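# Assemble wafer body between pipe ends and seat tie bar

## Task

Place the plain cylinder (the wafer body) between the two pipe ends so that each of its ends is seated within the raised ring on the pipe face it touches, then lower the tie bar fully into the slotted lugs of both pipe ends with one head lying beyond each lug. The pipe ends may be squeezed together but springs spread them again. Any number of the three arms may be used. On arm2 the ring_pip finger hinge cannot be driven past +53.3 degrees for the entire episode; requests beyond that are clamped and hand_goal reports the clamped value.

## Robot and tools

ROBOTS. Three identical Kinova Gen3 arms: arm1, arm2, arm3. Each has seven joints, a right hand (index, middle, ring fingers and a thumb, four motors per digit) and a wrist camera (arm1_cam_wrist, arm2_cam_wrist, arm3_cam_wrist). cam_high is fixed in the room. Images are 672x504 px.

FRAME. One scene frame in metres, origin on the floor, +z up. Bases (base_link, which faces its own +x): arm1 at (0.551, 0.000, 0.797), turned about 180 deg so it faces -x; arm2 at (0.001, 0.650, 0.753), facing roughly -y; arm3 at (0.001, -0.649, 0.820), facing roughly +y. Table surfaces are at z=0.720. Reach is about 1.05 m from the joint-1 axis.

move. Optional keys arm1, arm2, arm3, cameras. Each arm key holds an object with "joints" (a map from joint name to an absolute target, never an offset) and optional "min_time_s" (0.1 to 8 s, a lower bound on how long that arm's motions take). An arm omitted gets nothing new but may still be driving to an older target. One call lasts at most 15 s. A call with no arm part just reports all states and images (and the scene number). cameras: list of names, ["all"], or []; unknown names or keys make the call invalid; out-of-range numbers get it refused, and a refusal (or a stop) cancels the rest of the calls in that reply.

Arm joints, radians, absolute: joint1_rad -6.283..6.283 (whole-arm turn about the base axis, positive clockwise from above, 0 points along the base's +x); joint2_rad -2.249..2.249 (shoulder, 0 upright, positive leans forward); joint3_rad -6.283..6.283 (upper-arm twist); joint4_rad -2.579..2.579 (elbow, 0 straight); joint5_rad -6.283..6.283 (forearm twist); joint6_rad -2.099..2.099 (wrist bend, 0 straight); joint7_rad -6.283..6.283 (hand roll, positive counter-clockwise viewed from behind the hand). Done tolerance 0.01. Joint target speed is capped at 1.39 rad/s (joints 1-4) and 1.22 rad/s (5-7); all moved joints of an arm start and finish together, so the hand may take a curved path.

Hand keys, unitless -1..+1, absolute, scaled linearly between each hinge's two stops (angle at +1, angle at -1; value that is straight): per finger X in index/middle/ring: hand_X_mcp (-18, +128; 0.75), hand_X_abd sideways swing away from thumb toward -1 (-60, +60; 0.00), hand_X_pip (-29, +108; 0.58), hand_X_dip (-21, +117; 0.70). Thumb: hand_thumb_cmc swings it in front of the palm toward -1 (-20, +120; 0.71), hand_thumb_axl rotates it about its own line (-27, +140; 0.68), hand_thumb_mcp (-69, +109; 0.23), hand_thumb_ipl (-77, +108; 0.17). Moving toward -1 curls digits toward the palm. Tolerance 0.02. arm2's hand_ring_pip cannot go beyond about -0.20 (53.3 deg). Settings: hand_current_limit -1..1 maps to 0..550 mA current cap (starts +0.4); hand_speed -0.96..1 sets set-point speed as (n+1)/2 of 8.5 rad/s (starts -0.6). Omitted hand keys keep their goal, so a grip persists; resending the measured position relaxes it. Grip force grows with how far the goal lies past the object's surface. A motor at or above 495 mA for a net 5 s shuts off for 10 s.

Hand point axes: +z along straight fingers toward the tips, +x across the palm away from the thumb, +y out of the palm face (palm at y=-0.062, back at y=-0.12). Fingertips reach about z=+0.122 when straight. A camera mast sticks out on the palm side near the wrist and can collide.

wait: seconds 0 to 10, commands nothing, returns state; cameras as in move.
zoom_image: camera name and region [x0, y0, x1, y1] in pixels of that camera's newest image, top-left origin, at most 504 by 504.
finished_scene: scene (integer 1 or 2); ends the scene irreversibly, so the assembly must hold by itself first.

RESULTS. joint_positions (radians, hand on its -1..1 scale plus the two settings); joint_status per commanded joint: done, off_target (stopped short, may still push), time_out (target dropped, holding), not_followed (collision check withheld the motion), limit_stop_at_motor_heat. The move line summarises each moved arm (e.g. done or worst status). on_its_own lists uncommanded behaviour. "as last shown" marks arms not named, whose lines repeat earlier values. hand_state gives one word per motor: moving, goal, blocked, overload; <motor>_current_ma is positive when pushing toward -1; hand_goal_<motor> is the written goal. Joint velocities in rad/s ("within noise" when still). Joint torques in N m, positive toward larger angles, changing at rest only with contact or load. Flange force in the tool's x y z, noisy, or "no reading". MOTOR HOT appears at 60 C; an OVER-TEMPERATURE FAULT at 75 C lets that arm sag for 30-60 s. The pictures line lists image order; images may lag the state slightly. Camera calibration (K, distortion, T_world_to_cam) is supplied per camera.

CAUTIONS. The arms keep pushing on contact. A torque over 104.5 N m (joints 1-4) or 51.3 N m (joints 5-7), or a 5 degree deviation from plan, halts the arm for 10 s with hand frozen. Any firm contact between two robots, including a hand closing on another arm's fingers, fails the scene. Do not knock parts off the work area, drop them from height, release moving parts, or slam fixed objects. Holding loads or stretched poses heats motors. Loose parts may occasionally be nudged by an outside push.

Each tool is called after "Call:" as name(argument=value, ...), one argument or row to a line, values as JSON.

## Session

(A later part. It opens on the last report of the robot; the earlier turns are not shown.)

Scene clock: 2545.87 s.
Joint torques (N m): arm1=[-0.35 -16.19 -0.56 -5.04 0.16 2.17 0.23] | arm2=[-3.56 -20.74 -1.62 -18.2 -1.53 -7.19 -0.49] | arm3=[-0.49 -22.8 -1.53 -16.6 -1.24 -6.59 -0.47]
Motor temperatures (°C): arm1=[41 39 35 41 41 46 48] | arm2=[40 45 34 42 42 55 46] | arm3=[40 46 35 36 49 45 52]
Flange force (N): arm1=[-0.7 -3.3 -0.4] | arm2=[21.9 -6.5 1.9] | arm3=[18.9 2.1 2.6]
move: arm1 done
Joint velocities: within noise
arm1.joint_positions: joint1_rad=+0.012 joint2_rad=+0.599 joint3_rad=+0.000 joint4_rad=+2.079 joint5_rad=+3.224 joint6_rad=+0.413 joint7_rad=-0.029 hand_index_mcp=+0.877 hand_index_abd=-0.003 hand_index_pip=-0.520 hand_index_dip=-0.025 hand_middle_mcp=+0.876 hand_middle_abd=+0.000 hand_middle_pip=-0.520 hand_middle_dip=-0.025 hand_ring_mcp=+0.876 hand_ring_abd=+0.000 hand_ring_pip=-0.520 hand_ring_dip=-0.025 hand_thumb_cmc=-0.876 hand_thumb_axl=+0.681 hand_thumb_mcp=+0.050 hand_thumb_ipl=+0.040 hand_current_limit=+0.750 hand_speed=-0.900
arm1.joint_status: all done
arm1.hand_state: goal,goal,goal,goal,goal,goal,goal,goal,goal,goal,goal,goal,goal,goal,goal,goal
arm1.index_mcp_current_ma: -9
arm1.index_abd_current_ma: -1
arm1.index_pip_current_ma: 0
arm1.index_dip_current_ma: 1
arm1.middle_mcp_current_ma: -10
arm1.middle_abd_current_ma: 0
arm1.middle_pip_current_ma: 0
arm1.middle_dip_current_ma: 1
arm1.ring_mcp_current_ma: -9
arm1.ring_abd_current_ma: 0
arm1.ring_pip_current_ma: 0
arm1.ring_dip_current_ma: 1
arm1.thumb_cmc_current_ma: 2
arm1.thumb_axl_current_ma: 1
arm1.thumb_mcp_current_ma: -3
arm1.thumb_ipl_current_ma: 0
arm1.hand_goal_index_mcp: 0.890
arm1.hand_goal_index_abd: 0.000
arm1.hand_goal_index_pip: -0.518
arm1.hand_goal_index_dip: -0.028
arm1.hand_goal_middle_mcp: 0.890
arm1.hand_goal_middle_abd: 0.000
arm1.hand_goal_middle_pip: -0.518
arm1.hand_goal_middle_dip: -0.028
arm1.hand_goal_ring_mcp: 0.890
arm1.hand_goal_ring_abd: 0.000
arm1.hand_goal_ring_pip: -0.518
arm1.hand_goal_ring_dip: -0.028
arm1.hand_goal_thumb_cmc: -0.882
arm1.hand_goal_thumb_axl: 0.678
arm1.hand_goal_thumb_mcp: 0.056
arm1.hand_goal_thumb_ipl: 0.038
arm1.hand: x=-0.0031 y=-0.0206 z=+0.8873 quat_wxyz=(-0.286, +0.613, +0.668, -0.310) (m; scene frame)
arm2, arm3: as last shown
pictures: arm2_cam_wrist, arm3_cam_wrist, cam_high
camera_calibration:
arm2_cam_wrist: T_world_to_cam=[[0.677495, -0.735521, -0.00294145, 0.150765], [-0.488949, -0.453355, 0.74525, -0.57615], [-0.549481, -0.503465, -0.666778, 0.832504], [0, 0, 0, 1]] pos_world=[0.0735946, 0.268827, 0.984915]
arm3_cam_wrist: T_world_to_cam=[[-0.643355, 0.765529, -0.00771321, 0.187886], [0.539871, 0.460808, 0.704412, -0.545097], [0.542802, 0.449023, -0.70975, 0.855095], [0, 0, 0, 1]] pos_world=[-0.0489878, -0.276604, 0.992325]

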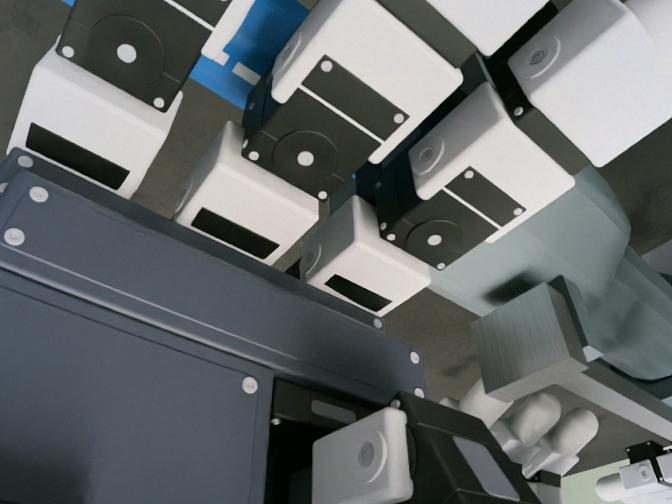

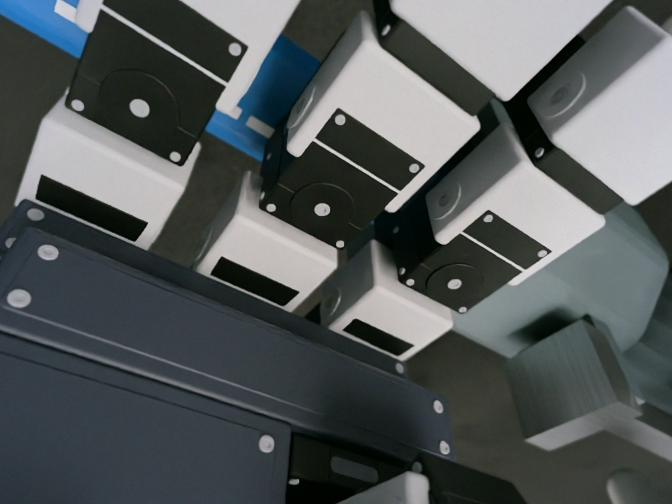

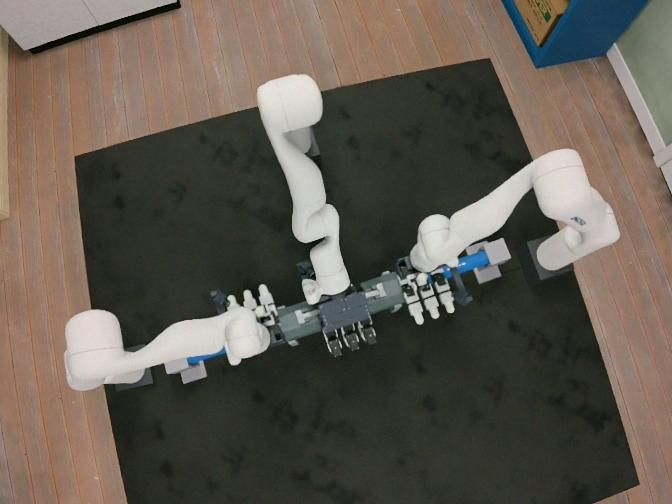

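Call:
move(
  arm1={"joints":{"joint1_rad":0.0116,"joint2_rad":0.5423,"joint3_rad":0,"joint4_rad":2.0626,"joint5_rad":3.2397,"joint6_rad":0.34,"joint7_rad":-0.0463},"min_time_s":3},
  cameras=["cam_high","arm2_cam_wrist"],
)

Call:
move(
  arm1={"joints":{"joint1_rad":0.0116,"joint2_rad":0.4972,"joint3_rad":0,"joint4_rad":2.0456,"joint5_rad":3.2611,"joint6_rad":0.2777,"joint7_rad":-0.0692},"min_time_s":2},
  cameras=["cam_high","arm2_cam_wrist","arm3_cam_wrist"],
)

Scene clock: 2559.03 s.
Joint torques (N m): arm1=[-0.45 -15.82 -0.57 -5.57 0.17 2.14 0.25] | arm2=[-3.58 -20.72 -1.57 -18.17 -1.51 -7.2 -0.53] | arm3=[-0.56 -22.8 -1.53 -16.52 -1.25 -6.6 -0.46]
Motor temperatures (°C): arm1=[41 39 35 41 41 46 48] | arm2=[40 45 34 42 42 55 46] | arm3=[40 46 35 36 49 46 52]
Flange force (N): arm1=[-0.6 -3.1 -0.5] | arm2=[21.8 -6.7 1.8] | arm3=[18.7 1.9 2.5]
move: arm1 done
Joint velocities: within noise
arm1.joint_positions: joint1_rad=+0.012 joint2_rad=+0.542 joint3_rad=+0.000 joint4_rad=+2.063 joint5_rad=+3.240 joint6_rad=+0.340 joint7_rad=-0.046 hand_index_mcp=+0.877 hand_index_abd=-0.003 hand_index_pip=-0.520 hand_index_dip=-0.025 hand_middle_mcp=+0.876 hand_middle_abd=+0.000 hand_middle_pip=-0.520 hand_middle_dip=-0.025 hand_ring_mcp=+0.876 hand_ring_abd=+0.000 hand_ring_pip=-0.520 hand_ring_dip=-0.025 hand_thumb_cmc=-0.876 hand_thumb_axl=+0.681 hand_thumb_mcp=+0.050 hand_thumb_ipl=+0.040 hand_current_limit=+0.750 hand_speed=-0.900
arm1.joint_status: all done
arm1.hand_state: goal,goal,goal,goal,goal,goal,goal,goal,goal,goal,goal,goal,goal,goal,goal,goal
arm1.index_mcp_current_ma: -9
arm1.index_abd_current_ma: -1
arm1.index_pip_current_ma: 0
arm1.index_dip_current_ma: 1
arm1.middle_mcp_current_ma: -10
arm1.middle_abd_current_ma: 0
arm1.middle_pip_current_ma: 0
arm1.middle_dip_current_ma: 1
arm1.ring_mcp_current_ma: -9
arm1.ring_abd_current_ma: 0
arm1.ring_pip_current_ma: 0
arm1.ring_dip_current_ma: 1
arm1.thumb_cmc_current_ma: 2
arm1.thumb_axl_current_ma: 1
arm1.thumb_mcp_current_ma: -3
arm1.thumb_ipl_current_ma: 0
arm1.hand_goal_index_mcp: 0.890
arm1.hand_goal_index_abd: 0.000
arm1.hand_goal_index_pip: -0.518
arm1.hand_goal_index_dip: -0.028
arm1.hand_goal_middle_mcp: 0.890
arm1.hand_goal_middle_abd: 0.000
arm1.hand_goal_middle_pip: -0.518
arm1.hand_goal_middle_dip: -0.028
arm1.hand_goal_ring_mcp: 0.890
arm1.hand_goal_ring_abd: 0.000
arm1.hand_goal_ring_pip: -0.518
arm1.hand_goal_ring_dip: -0.028
arm1.hand_goal_thumb_cmc: -0.882
arm1.hand_goal_thumb_axl: 0.678
arm1.hand_goal_thumb_mcp: 0.056
arm1.hand_goal_thumb_ipl: 0.038
arm1.hand: x=-0.0031 y=-0.0204 z=+0.9113 quat_wxyz=(-0.286, +0.613, +0.668, -0.310) (m; scene frame)
arm2, arm3: as last shown
pictures: arm2_cam_wrist, cam_high
camera_calibration:
arm2_cam_wrist: T_world_to_cam=[[0.677495, -0.735521, -0.00294145, 0.150765], [-0.488949, -0.453355, 0.74525, -0.57615], [-0.549481, -0.503465, -0.666778, 0.832504], [0, 0, 0, 1]] pos_world=[0.0735946, 0.268827, 0.984915]

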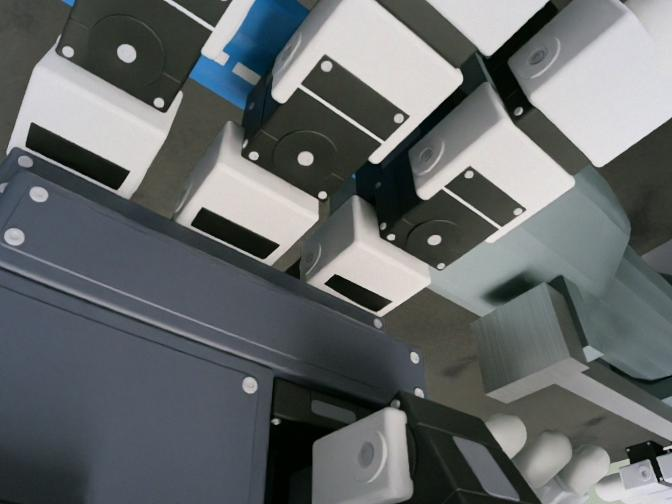

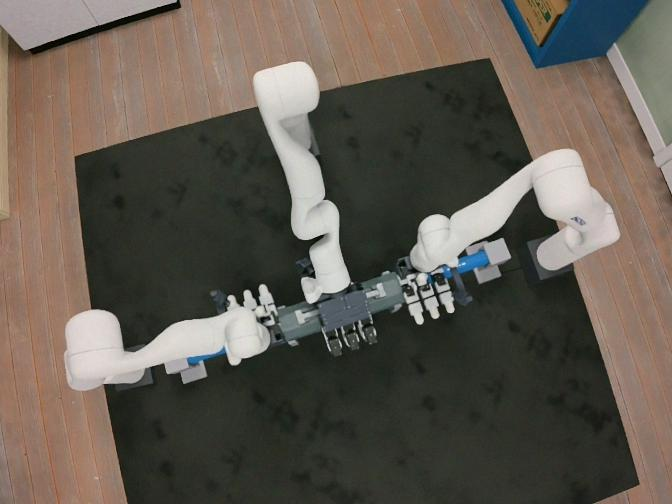

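Scene clock: 2561.33 s.
Joint torques (N m): arm1=[-0.39 -15.51 -0.64 -5.94 0.18 2.1 0.23] | arm2=[-3.58 -20.73 -1.62 -18.18 -1.52 -7.2 -0.54] | arm3=[-0.5 -22.76 -1.55 -16.61 -1.23 -6.6 -0.48]
Motor temperatures (°C): arm1=[41 39 35 41 41 46 48] | arm2=[40 45 34 42 42 55 46] | arm3=[40 46 35 36 49 46 52]
Flange force (N): arm1=[-1.3 -3.0 -0.4] | arm2=[21.9 -6.7 1.8] | arm3=[19.0 2.1 2.5]
move: arm1 done
Joint velocities: within noise
arm1.joint_positions: joint1_rad=+0.012 joint2_rad=+0.497 joint3_rad=+0.000 joint4_rad=+2.046 joint5_rad=+3.261 joint6_rad=+0.278 joint7_rad=-0.069 hand_index_mcp=+0.877 hand_index_abd=-0.003 hand_index_pip=-0.520 hand_index_dip=-0.025 hand_middle_mcp=+0.876 hand_middle_abd=+0.000 hand_middle_pip=-0.520 hand_middle_dip=-0.025 hand_ring_mcp=+0.876 hand_ring_abd=+0.000 hand_ring_pip=-0.520 hand_ring_dip=-0.025 hand_thumb_cmc=-0.876 hand_thumb_axl=+0.681 hand_thumb_mcp=+0.050 hand_thumb_ipl=+0.040 hand_current_limit=+0.750 hand_speed=-0.900
arm1.joint_status: all done
arm1.hand_state: goal,goal,goal,goal,goal,goal,goal,goal,goal,goal,goal,goal,goal,goal,goal,goal
arm1.index_mcp_current_ma: -9
arm1.index_abd_current_ma: -1
arm1.index_pip_current_ma: 0
arm1.index_dip_current_ma: 1
arm1.middle_mcp_current_ma: -10
arm1.middle_abd_current_ma: 0
arm1.middle_pip_current_ma: 0
arm1.middle_dip_current_ma: 1
arm1.ring_mcp_current_ma: -9
arm1.ring_abd_current_ma: 0
arm1.ring_pip_current_ma: 0
arm1.ring_dip_current_ma: 1
arm1.thumb_cmc_current_ma: 2
arm1.thumb_axl_current_ma: 1
arm1.thumb_mcp_current_ma: -3
arm1.thumb_ipl_current_ma: 0
arm1.hand_goal_index_mcp: 0.890
arm1.hand_goal_index_abd: 0.000
arm1.hand_goal_index_pip: -0.518
arm1.hand_goal_index_dip: -0.028
arm1.hand_goal_middle_mcp: 0.890
arm1.hand_goal_middle_abd: 0.000
arm1.hand_goal_middle_pip: -0.518
arm1.hand_goal_middle_dip: -0.028
arm1.hand_goal_ring_mcp: 0.890
arm1.hand_goal_ring_abd: 0.000
arm1.hand_goal_ring_pip: -0.518
arm1.hand_goal_ring_dip: -0.028
arm1.hand_goal_thumb_cmc: -0.882
arm1.hand_goal_thumb_axl: 0.678
arm1.hand_goal_thumb_mcp: 0.056
arm1.hand_goal_thumb_ipl: 0.038
arm1.hand: x=-0.0031 y=-0.0202 z=+0.9311 quat_wxyz=(-0.286, +0.613, +0.668, -0.310) (m; scene frame)
arm2, arm3: as last shown
pictures: arm2_cam_wrist, arm3_cam_wrist, cam_high
camera_calibration:
arm2_cam_wrist: T_world_to_cam=[[0.677495, -0.735521, -0.00294145, 0.150765], [-0.488949, -0.453355, 0.74525, -0.57615], [-0.549481, -0.503465, -0.666778, 0.832504], [0, 0, 0, 1]] pos_world=[0.0735946, 0.268827, 0.984915]
arm3_cam_wrist: T_world_to_cam=[[-0.643355, 0.765529, -0.00771321, 0.187886], [0.539871, 0.460808, 0.704412, -0.545097], [0.542802, 0.449023, -0.70975, 0.855095], [0, 0, 0, 1]] pos_world=[-0.0489878, -0.276604, 0.992325]

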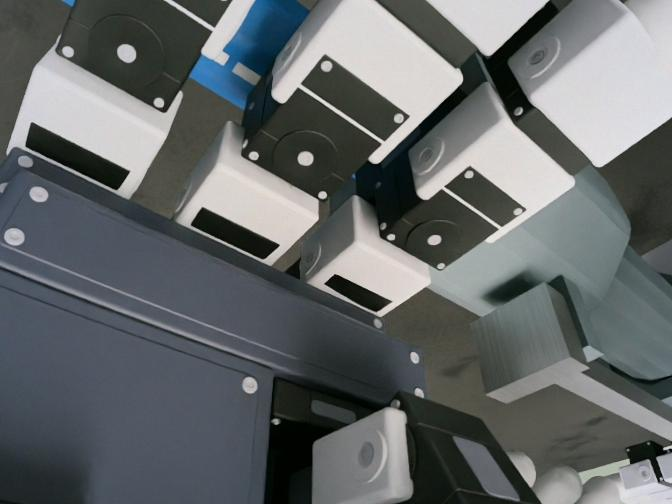

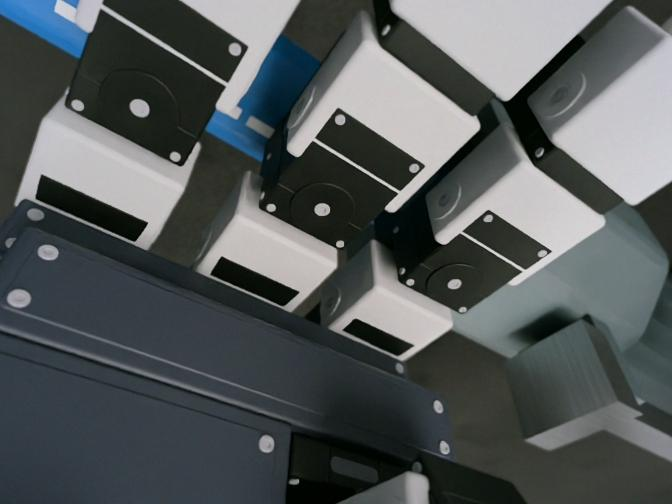

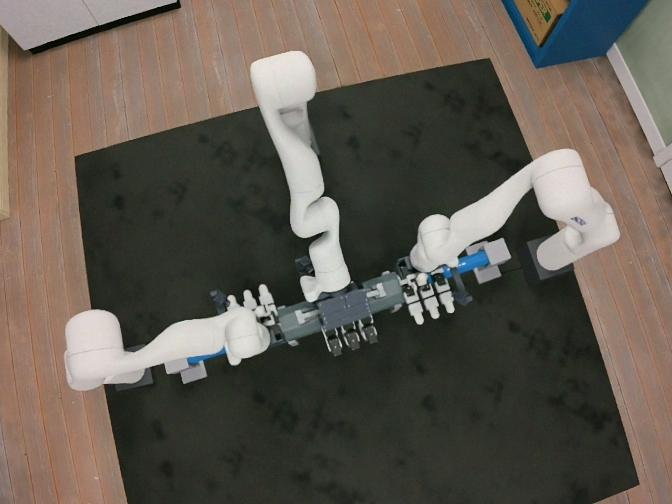

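Call:
move(
  arm1={"joints":{"joint1_rad":-0.0069,"joint2_rad":0.3012,"joint3_rad":0,"joint4_rad":2.1141,"joint5_rad":3.1772,"joint6_rad":0.3237,"joint7_rad":-0.0135},"min_time_s":2.5},
  cameras=[],
)

Call:
move(
  arm1={"joints":{"joint1_rad":0.013,"joint2_rad":-0.35,"joint3_rad":0,"joint4_rad":2.4,"joint5_rad":3.2,"joint6_rad":0.5427,"joint7_rad":-0.03},"min_time_s":3},
  cameras=["cam_high","arm1_cam_wrist"],
)

Call:
zoom_image(
  camera="cam_high",
  region=[270, 250, 430, 370],
)

Scene clock: 2571.90 s.
Joint torques (N m): arm1=[-0.4 -13.25 -0.63 -7.02 0.17 2.41 0.23] | arm2=[-3.54 -20.7 -1.59 -18.17 -1.53 -7.18 -0.5] | arm3=[-0.55 -22.8 -1.55 -16.61 -1.19 -6.59 -0.43]
Motor temperatures (°C): arm1=[41 39 35 41 41 46 48] | arm2=[40 45 34 42 42 55 46] | arm3=[40 46 35 36 49 46 52]
Flange force (N): arm1=[-0.8 -3.5 0.0] | arm2=[21.9 -6.5 1.8] | arm3=[19.0 2.1 2.6]
move: arm1 done
Joint velocities: within noise
arm1.joint_positions: joint1_rad=-0.007 joint2_rad=+0.301 joint3_rad=+0.000 joint4_rad=+2.114 joint5_rad=+3.177 joint6_rad=+0.324 joint7_rad=-0.013 hand_index_mcp=+0.877 hand_index_abd=-0.003 hand_index_pip=-0.520 hand_index_dip=-0.025 hand_middle_mcp=+0.876 hand_middle_abd=+0.000 hand_middle_pip=-0.520 hand_middle_dip=-0.025 hand_ring_mcp=+0.876 hand_ring_abd=+0.000 hand_ring_pip=-0.520 hand_ring_dip=-0.025 hand_thumb_cmc=-0.876 hand_thumb_axl=+0.681 hand_thumb_mcp=+0.052 hand_thumb_ipl=+0.040 hand_current_limit=+0.750 hand_speed=-0.900
arm1.joint_status: all done
arm1.hand_state: goal,goal,goal,goal,goal,goal,goal,goal,goal,goal,goal,goal,goal,goal,goal,goal
arm1.index_mcp_current_ma: -9
arm1.index_abd_current_ma: -1
arm1.index_pip_current_ma: 0
arm1.index_dip_current_ma: 1
arm1.middle_mcp_current_ma: -10
arm1.middle_abd_current_ma: 0
arm1.middle_pip_current_ma: 0
arm1.middle_dip_current_ma: 1
arm1.ring_mcp_current_ma: -9
arm1.ring_abd_current_ma: 0
arm1.ring_pip_current_ma: 0
arm1.ring_dip_current_ma: 1
arm1.thumb_cmc_current_ma: 2
arm1.thumb_axl_current_ma: 1
arm1.thumb_mcp_current_ma: -2
arm1.thumb_ipl_current_ma: 0
arm1.hand_goal_index_mcp: 0.890
arm1.hand_goal_index_abd: 0.000
arm1.hand_goal_index_pip: -0.518
arm1.hand_goal_index_dip: -0.028
arm1.hand_goal_middle_mcp: 0.890
arm1.hand_goal_middle_abd: 0.000
arm1.hand_goal_middle_pip: -0.518
arm1.hand_goal_middle_dip: -0.028
arm1.hand_goal_ring_mcp: 0.890
arm1.hand_goal_ring_abd: 0.000
arm1.hand_goal_ring_pip: -0.518
arm1.hand_goal_ring_dip: -0.028
arm1.hand_goal_thumb_cmc: -0.882
arm1.hand_goal_thumb_axl: 0.678
arm1.hand_goal_thumb_mcp: 0.056
arm1.hand_goal_thumb_ipl: 0.038
arm1.hand: x=-0.0021 y=-0.0250 z=+1.0226 quat_wxyz=(-0.341, +0.591, +0.633, -0.365) (m; scene frame)
arm2, arm3: as last shown
pictures: none
No camera images: "cameras" was empty.

Scene clock: 2575.30 s.
Joint torques (N m): arm1=[-0.29 -3.59 -0.91 -9.38 0.18 2.86 0.24] | arm2=[-3.6 -20.69 -1.63 -18.17 -1.55 -7.21 -0.5] | arm3=[-0.48 -22.81 -1.6 -16.55 -1.26 -6.62 -0.46]
Motor temperatures (°C): arm1=[41 39 35 41 41 46 48] | arm2=[40 45 34 42 42 55 46] | arm3=[40 46 35 36 49 46 52]
Flange force (N): arm1=[3.3 -3.1 1.3] | arm2=[21.9 -6.6 1.7] | arm3=[18.7 2.1 2.5]
move: arm1 done
Joint velocities: within noise
arm1.joint_positions: joint1_rad=+0.013 joint2_rad=-0.350 joint3_rad=+0.000 joint4_rad=+2.400 joint5_rad=+3.200 joint6_rad=+0.543 joint7_rad=-0.030 hand_index_mcp=+0.877 hand_index_abd=-0.003 hand_index_pip=-0.520 hand_index_dip=-0.025 hand_middle_mcp=+0.876 hand_middle_abd=+0.000 hand_middle_pip=-0.520 hand_middle_dip=-0.025 hand_ring_mcp=+0.876 hand_ring_abd=+0.000 hand_ring_pip=-0.520 hand_ring_dip=-0.025 hand_thumb_cmc=-0.876 hand_thumb_axl=+0.681 hand_thumb_mcp=+0.055 hand_thumb_ipl=+0.040 hand_current_limit=+0.750 hand_speed=-0.900
arm1.joint_status: all done
arm1.hand_state: goal,goal,goal,goal,goal,goal,goal,goal,goal,goal,goal,goal,goal,goal,goal,goal
arm1.index_mcp_current_ma: -9
arm1.index_abd_current_ma: -1
arm1.index_pip_current_ma: 0
arm1.index_dip_current_ma: 1
arm1.middle_mcp_current_ma: -10
arm1.middle_abd_current_ma: 0
arm1.middle_pip_current_ma: 0
arm1.middle_dip_current_ma: 1
arm1.ring_mcp_current_ma: -9
arm1.ring_abd_current_ma: 0
arm1.ring_pip_current_ma: 0
arm1.ring_dip_current_ma: 1
arm1.thumb_cmc_current_ma: 2
arm1.thumb_axl_current_ma: 1
arm1.thumb_mcp_current_ma: 0
arm1.thumb_ipl_current_ma: 0
arm1.hand_goal_index_mcp: 0.890
arm1.hand_goal_index_abd: 0.000
arm1.hand_goal_index_pip: -0.518
arm1.hand_goal_index_dip: -0.028
arm1.hand_goal_middle_mcp: 0.890
arm1.hand_goal_middle_abd: 0.000
arm1.hand_goal_middle_pip: -0.518
arm1.hand_goal_middle_dip: -0.028
arm1.hand_goal_ring_mcp: 0.890
arm1.hand_goal_ring_abd: 0.000
arm1.hand_goal_ring_pip: -0.518
arm1.hand_goal_ring_dip: -0.028
arm1.hand_goal_thumb_cmc: -0.882
arm1.hand_goal_thumb_axl: 0.678
arm1.hand_goal_thumb_mcp: 0.056
arm1.hand_goal_thumb_ipl: 0.038
arm1.hand: x=+0.1087 y=-0.0136 z=+1.2641 quat_wxyz=(-0.502, +0.468, +0.501, -0.527) (m; scene frame)
arm2, arm3: as last shown
pictures: arm1_cam_wrist, cam_high
camera_calibration:
arm1_cam_wrist: T_world_to_cam=[[0.0372006, -0.811152, -0.583652, 0.755163], [0.773585, -0.346354, 0.530665, -0.808359], [-0.6326, -0.471245, 0.61461, -0.590441], [0, 0, 0, 1]] pos_world=[0.223729, 0.0543305, 1.23261]

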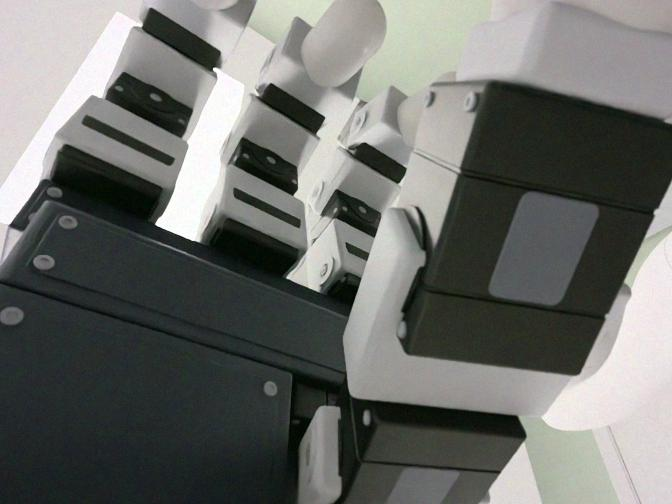

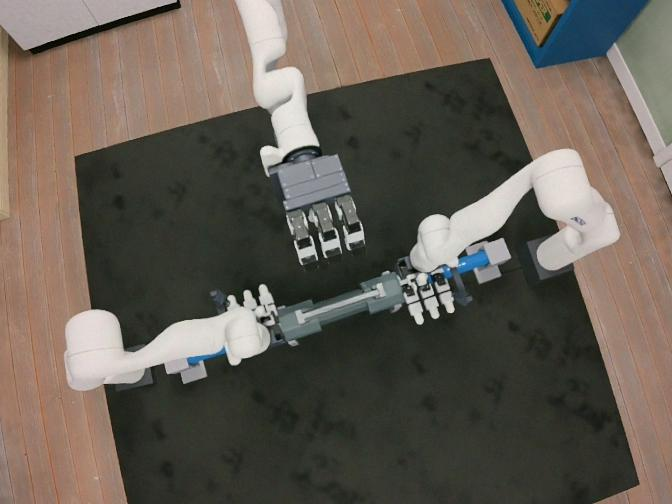

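Scaled by 3.150.

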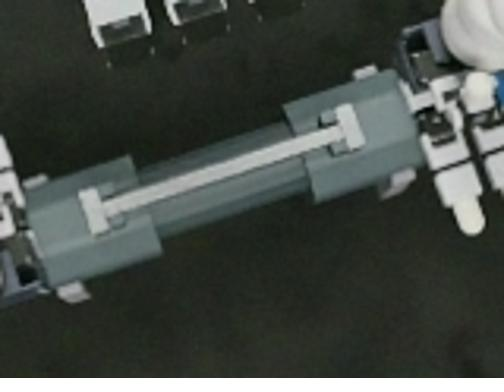

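Call:
move(
  arm2={"joints":{"joint1_rad":0.0261,"joint2_rad":0.5147,"joint4_rad":1.9026,"joint6_rad":0.7243,"joint7_rad":1.6614},"min_time_s":5},
  arm3={"joints":{"joint1_rad":0.1003,"joint2_rad":0.6486,"joint4_rad":1.9443,"joint6_rad":0.5487,"joint7_rad":1.7219},"min_time_s":5},
  cameras=["cam_high"],
)

Call:
zoom_image(
  camera="cam_high",
  region=[270, 250, 430, 370],
)

Scene clock: 2589.00 s.
Joint torques (N m): arm1=[-0.19 -3.67 -0.93 -9.4 0.21 2.87 0.29] | arm2=[-1.19 -17.42 0.59 -5.29 -0.09 0.17 -0.06] | arm3=[0.8 -18.12 -0.13 -4.44 -0.13 -0.2 0.25]
Motor temperatures (°C): arm1=[41 39 35 41 41 46 48] | arm2=[40 45 34 42 42 54 46] | arm3=[40 46 35 36 49 45 52]
Flange force (N): arm1=[3.6 -2.9 1.5] | arm2=[-4.1 -3.8 4.5] | arm3=[-3.3 2.3 3.7]
move: arm2 done; arm3 done
Joint velocities: within noise
arm1: as last shown
arm2.joint_positions: joint1_rad=+0.026 joint2_rad=+0.515 joint3_rad=+0.000 joint4_rad=+1.903 joint5_rad=+0.000 joint6_rad=+0.724 joint7_rad=+1.661 hand_index_mcp=-0.466 hand_index_abd=+0.000 hand_index_pip=+0.577 hand_index_dip=+0.696 hand_middle_mcp=-0.455 hand_middle_abd=+0.000 hand_middle_pip=+0.577 hand_middle_dip=+0.696 hand_ring_mcp=-0.459 hand_ring_abd=+0.000 hand_ring_pip=+0.577 hand_ring_dip=+0.696 hand_thumb_cmc=-0.567 hand_thumb_axl=+0.677 hand_thumb_mcp=+0.947 hand_thumb_ipl=+0.598 hand_current_limit=+0.400 hand_speed=-0.600
arm2.joint_status: all done
arm2.hand_state: goal,goal,goal,goal,blocked,goal,goal,goal,goal,goal,goal,goal,goal,goal,goal,goal
arm2.index_mcp_current_ma: 17
arm2.index_abd_current_ma: 0
arm2.index_pip_current_ma: 0
arm2.index_dip_current_ma: 0
arm2.middle_mcp_current_ma: 41
arm2.middle_abd_current_ma: 0
arm2.middle_pip_current_ma: 0
arm2.middle_dip_current_ma: 0
arm2.ring_mcp_current_ma: 33
arm2.ring_abd_current_ma: 0
arm2.ring_pip_current_ma: 0
arm2.ring_dip_current_ma: 0
arm2.thumb_cmc_current_ma: 2
arm2.thumb_axl_current_ma: 0
arm2.thumb_mcp_current_ma: -3
arm2.thumb_ipl_current_ma: -1
arm2.hand_goal_index_mcp: -0.478
arm2.hand_goal_index_abd: 0.000
arm2.hand_goal_index_pip: 0.576
arm2.hand_goal_index_dip: 0.696
arm2.hand_goal_middle_mcp: -0.478
arm2.hand_goal_middle_abd: 0.000
arm2.hand_goal_middle_pip: 0.576
arm2.hand_goal_middle_dip: 0.696
arm2.hand_goal_ring_mcp: -0.478
arm2.hand_goal_ring_abd: 0.000
arm2.hand_goal_ring_pip: 0.576
arm2.hand_goal_ring_dip: 0.696
arm2.hand_goal_thumb_cmc: -0.570
arm2.hand_goal_thumb_axl: 0.678
arm2.hand_goal_thumb_mcp: 0.950
arm2.hand_goal_thumb_ipl: 0.600
arm2.hand: x=+0.0556 y=+0.2192 z=+0.8675 quat_wxyz=(-0.001, +0.681, +0.733, -0.002) (m; scene frame)
arm3.joint_positions: joint1_rad=+0.100 joint2_rad=+0.649 joint3_rad=+0.000 joint4_rad=+1.944 joint5_rad=+0.000 joint6_rad=+0.549 joint7_rad=+1.722 hand_index_mcp=-0.461 hand_index_abd=+0.000 hand_index_pip=+0.577 hand_index_dip=+0.696 hand_middle_mcp=-0.457 hand_middle_abd=+0.000 hand_middle_pip=+0.577 hand_middle_dip=+0.696 hand_ring_mcp=-0.454 hand_ring_abd=+0.000 hand_ring_pip=+0.577 hand_ring_dip=+0.696 hand_thumb_cmc=-0.567 hand_thumb_axl=+0.677 hand_thumb_mcp=+0.947 hand_thumb_ipl=+0.598 hand_current_limit=+0.400 hand_speed=-0.600
arm3.joint_status: all done
arm3.hand_state: goal,goal,goal,goal,blocked,goal,goal,goal,blocked,goal,goal,goal,goal,goal,goal,goal
arm3.index_mcp_current_ma: 8
arm3.index_abd_current_ma: 0
arm3.index_pip_current_ma: 0
arm3.index_dip_current_ma: 0
arm3.middle_mcp_current_ma: 12
arm3.middle_abd_current_ma: 0
arm3.middle_pip_current_ma: 0
arm3.middle_dip_current_ma: 0
arm3.ring_mcp_current_ma: 14
arm3.ring_abd_current_ma: 0
arm3.ring_pip_current_ma: 0
arm3.ring_dip_current_ma: 0
arm3.thumb_cmc_current_ma: 0
arm3.thumb_axl_current_ma: 0
arm3.thumb_mcp_current_ma: 0
arm3.thumb_ipl_current_ma: 0
arm3.hand_goal_index_mcp: -0.478
arm3.hand_goal_index_abd: 0.000
arm3.hand_goal_index_pip: 0.576
arm3.hand_goal_index_dip: 0.696
arm3.hand_goal_middle_mcp: -0.478
arm3.hand_goal_middle_abd: 0.000
arm3.hand_goal_middle_pip: 0.576
arm3.hand_goal_middle_dip: 0.696
arm3.hand_goal_ring_mcp: -0.478
arm3.hand_goal_ring_abd: 0.000
arm3.hand_goal_ring_pip: 0.576
arm3.hand_goal_ring_dip: 0.696
arm3.hand_goal_thumb_cmc: -0.570
arm3.hand_goal_thumb_axl: 0.678
arm3.hand_goal_thumb_mcp: 0.950
arm3.hand_goal_thumb_ipl: 0.600
arm3.hand: x=-0.0278 y=-0.2175 z=+0.8719 quat_wxyz=(-0.001, -0.733, +0.681, +0.004) (m; scene frame)
pictures: cam_high

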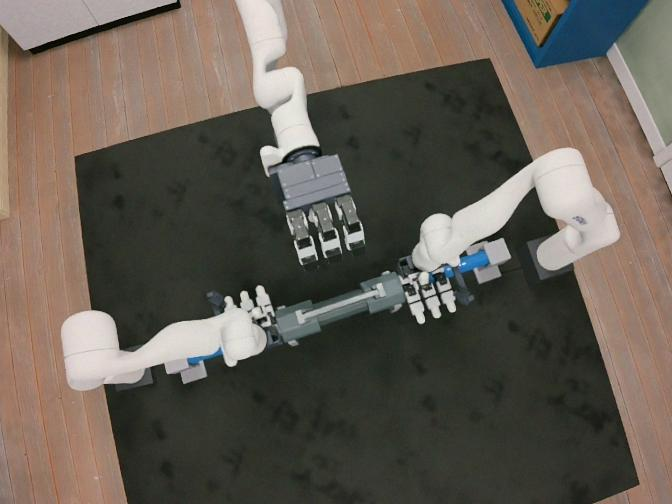

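Scaled by 3.150.

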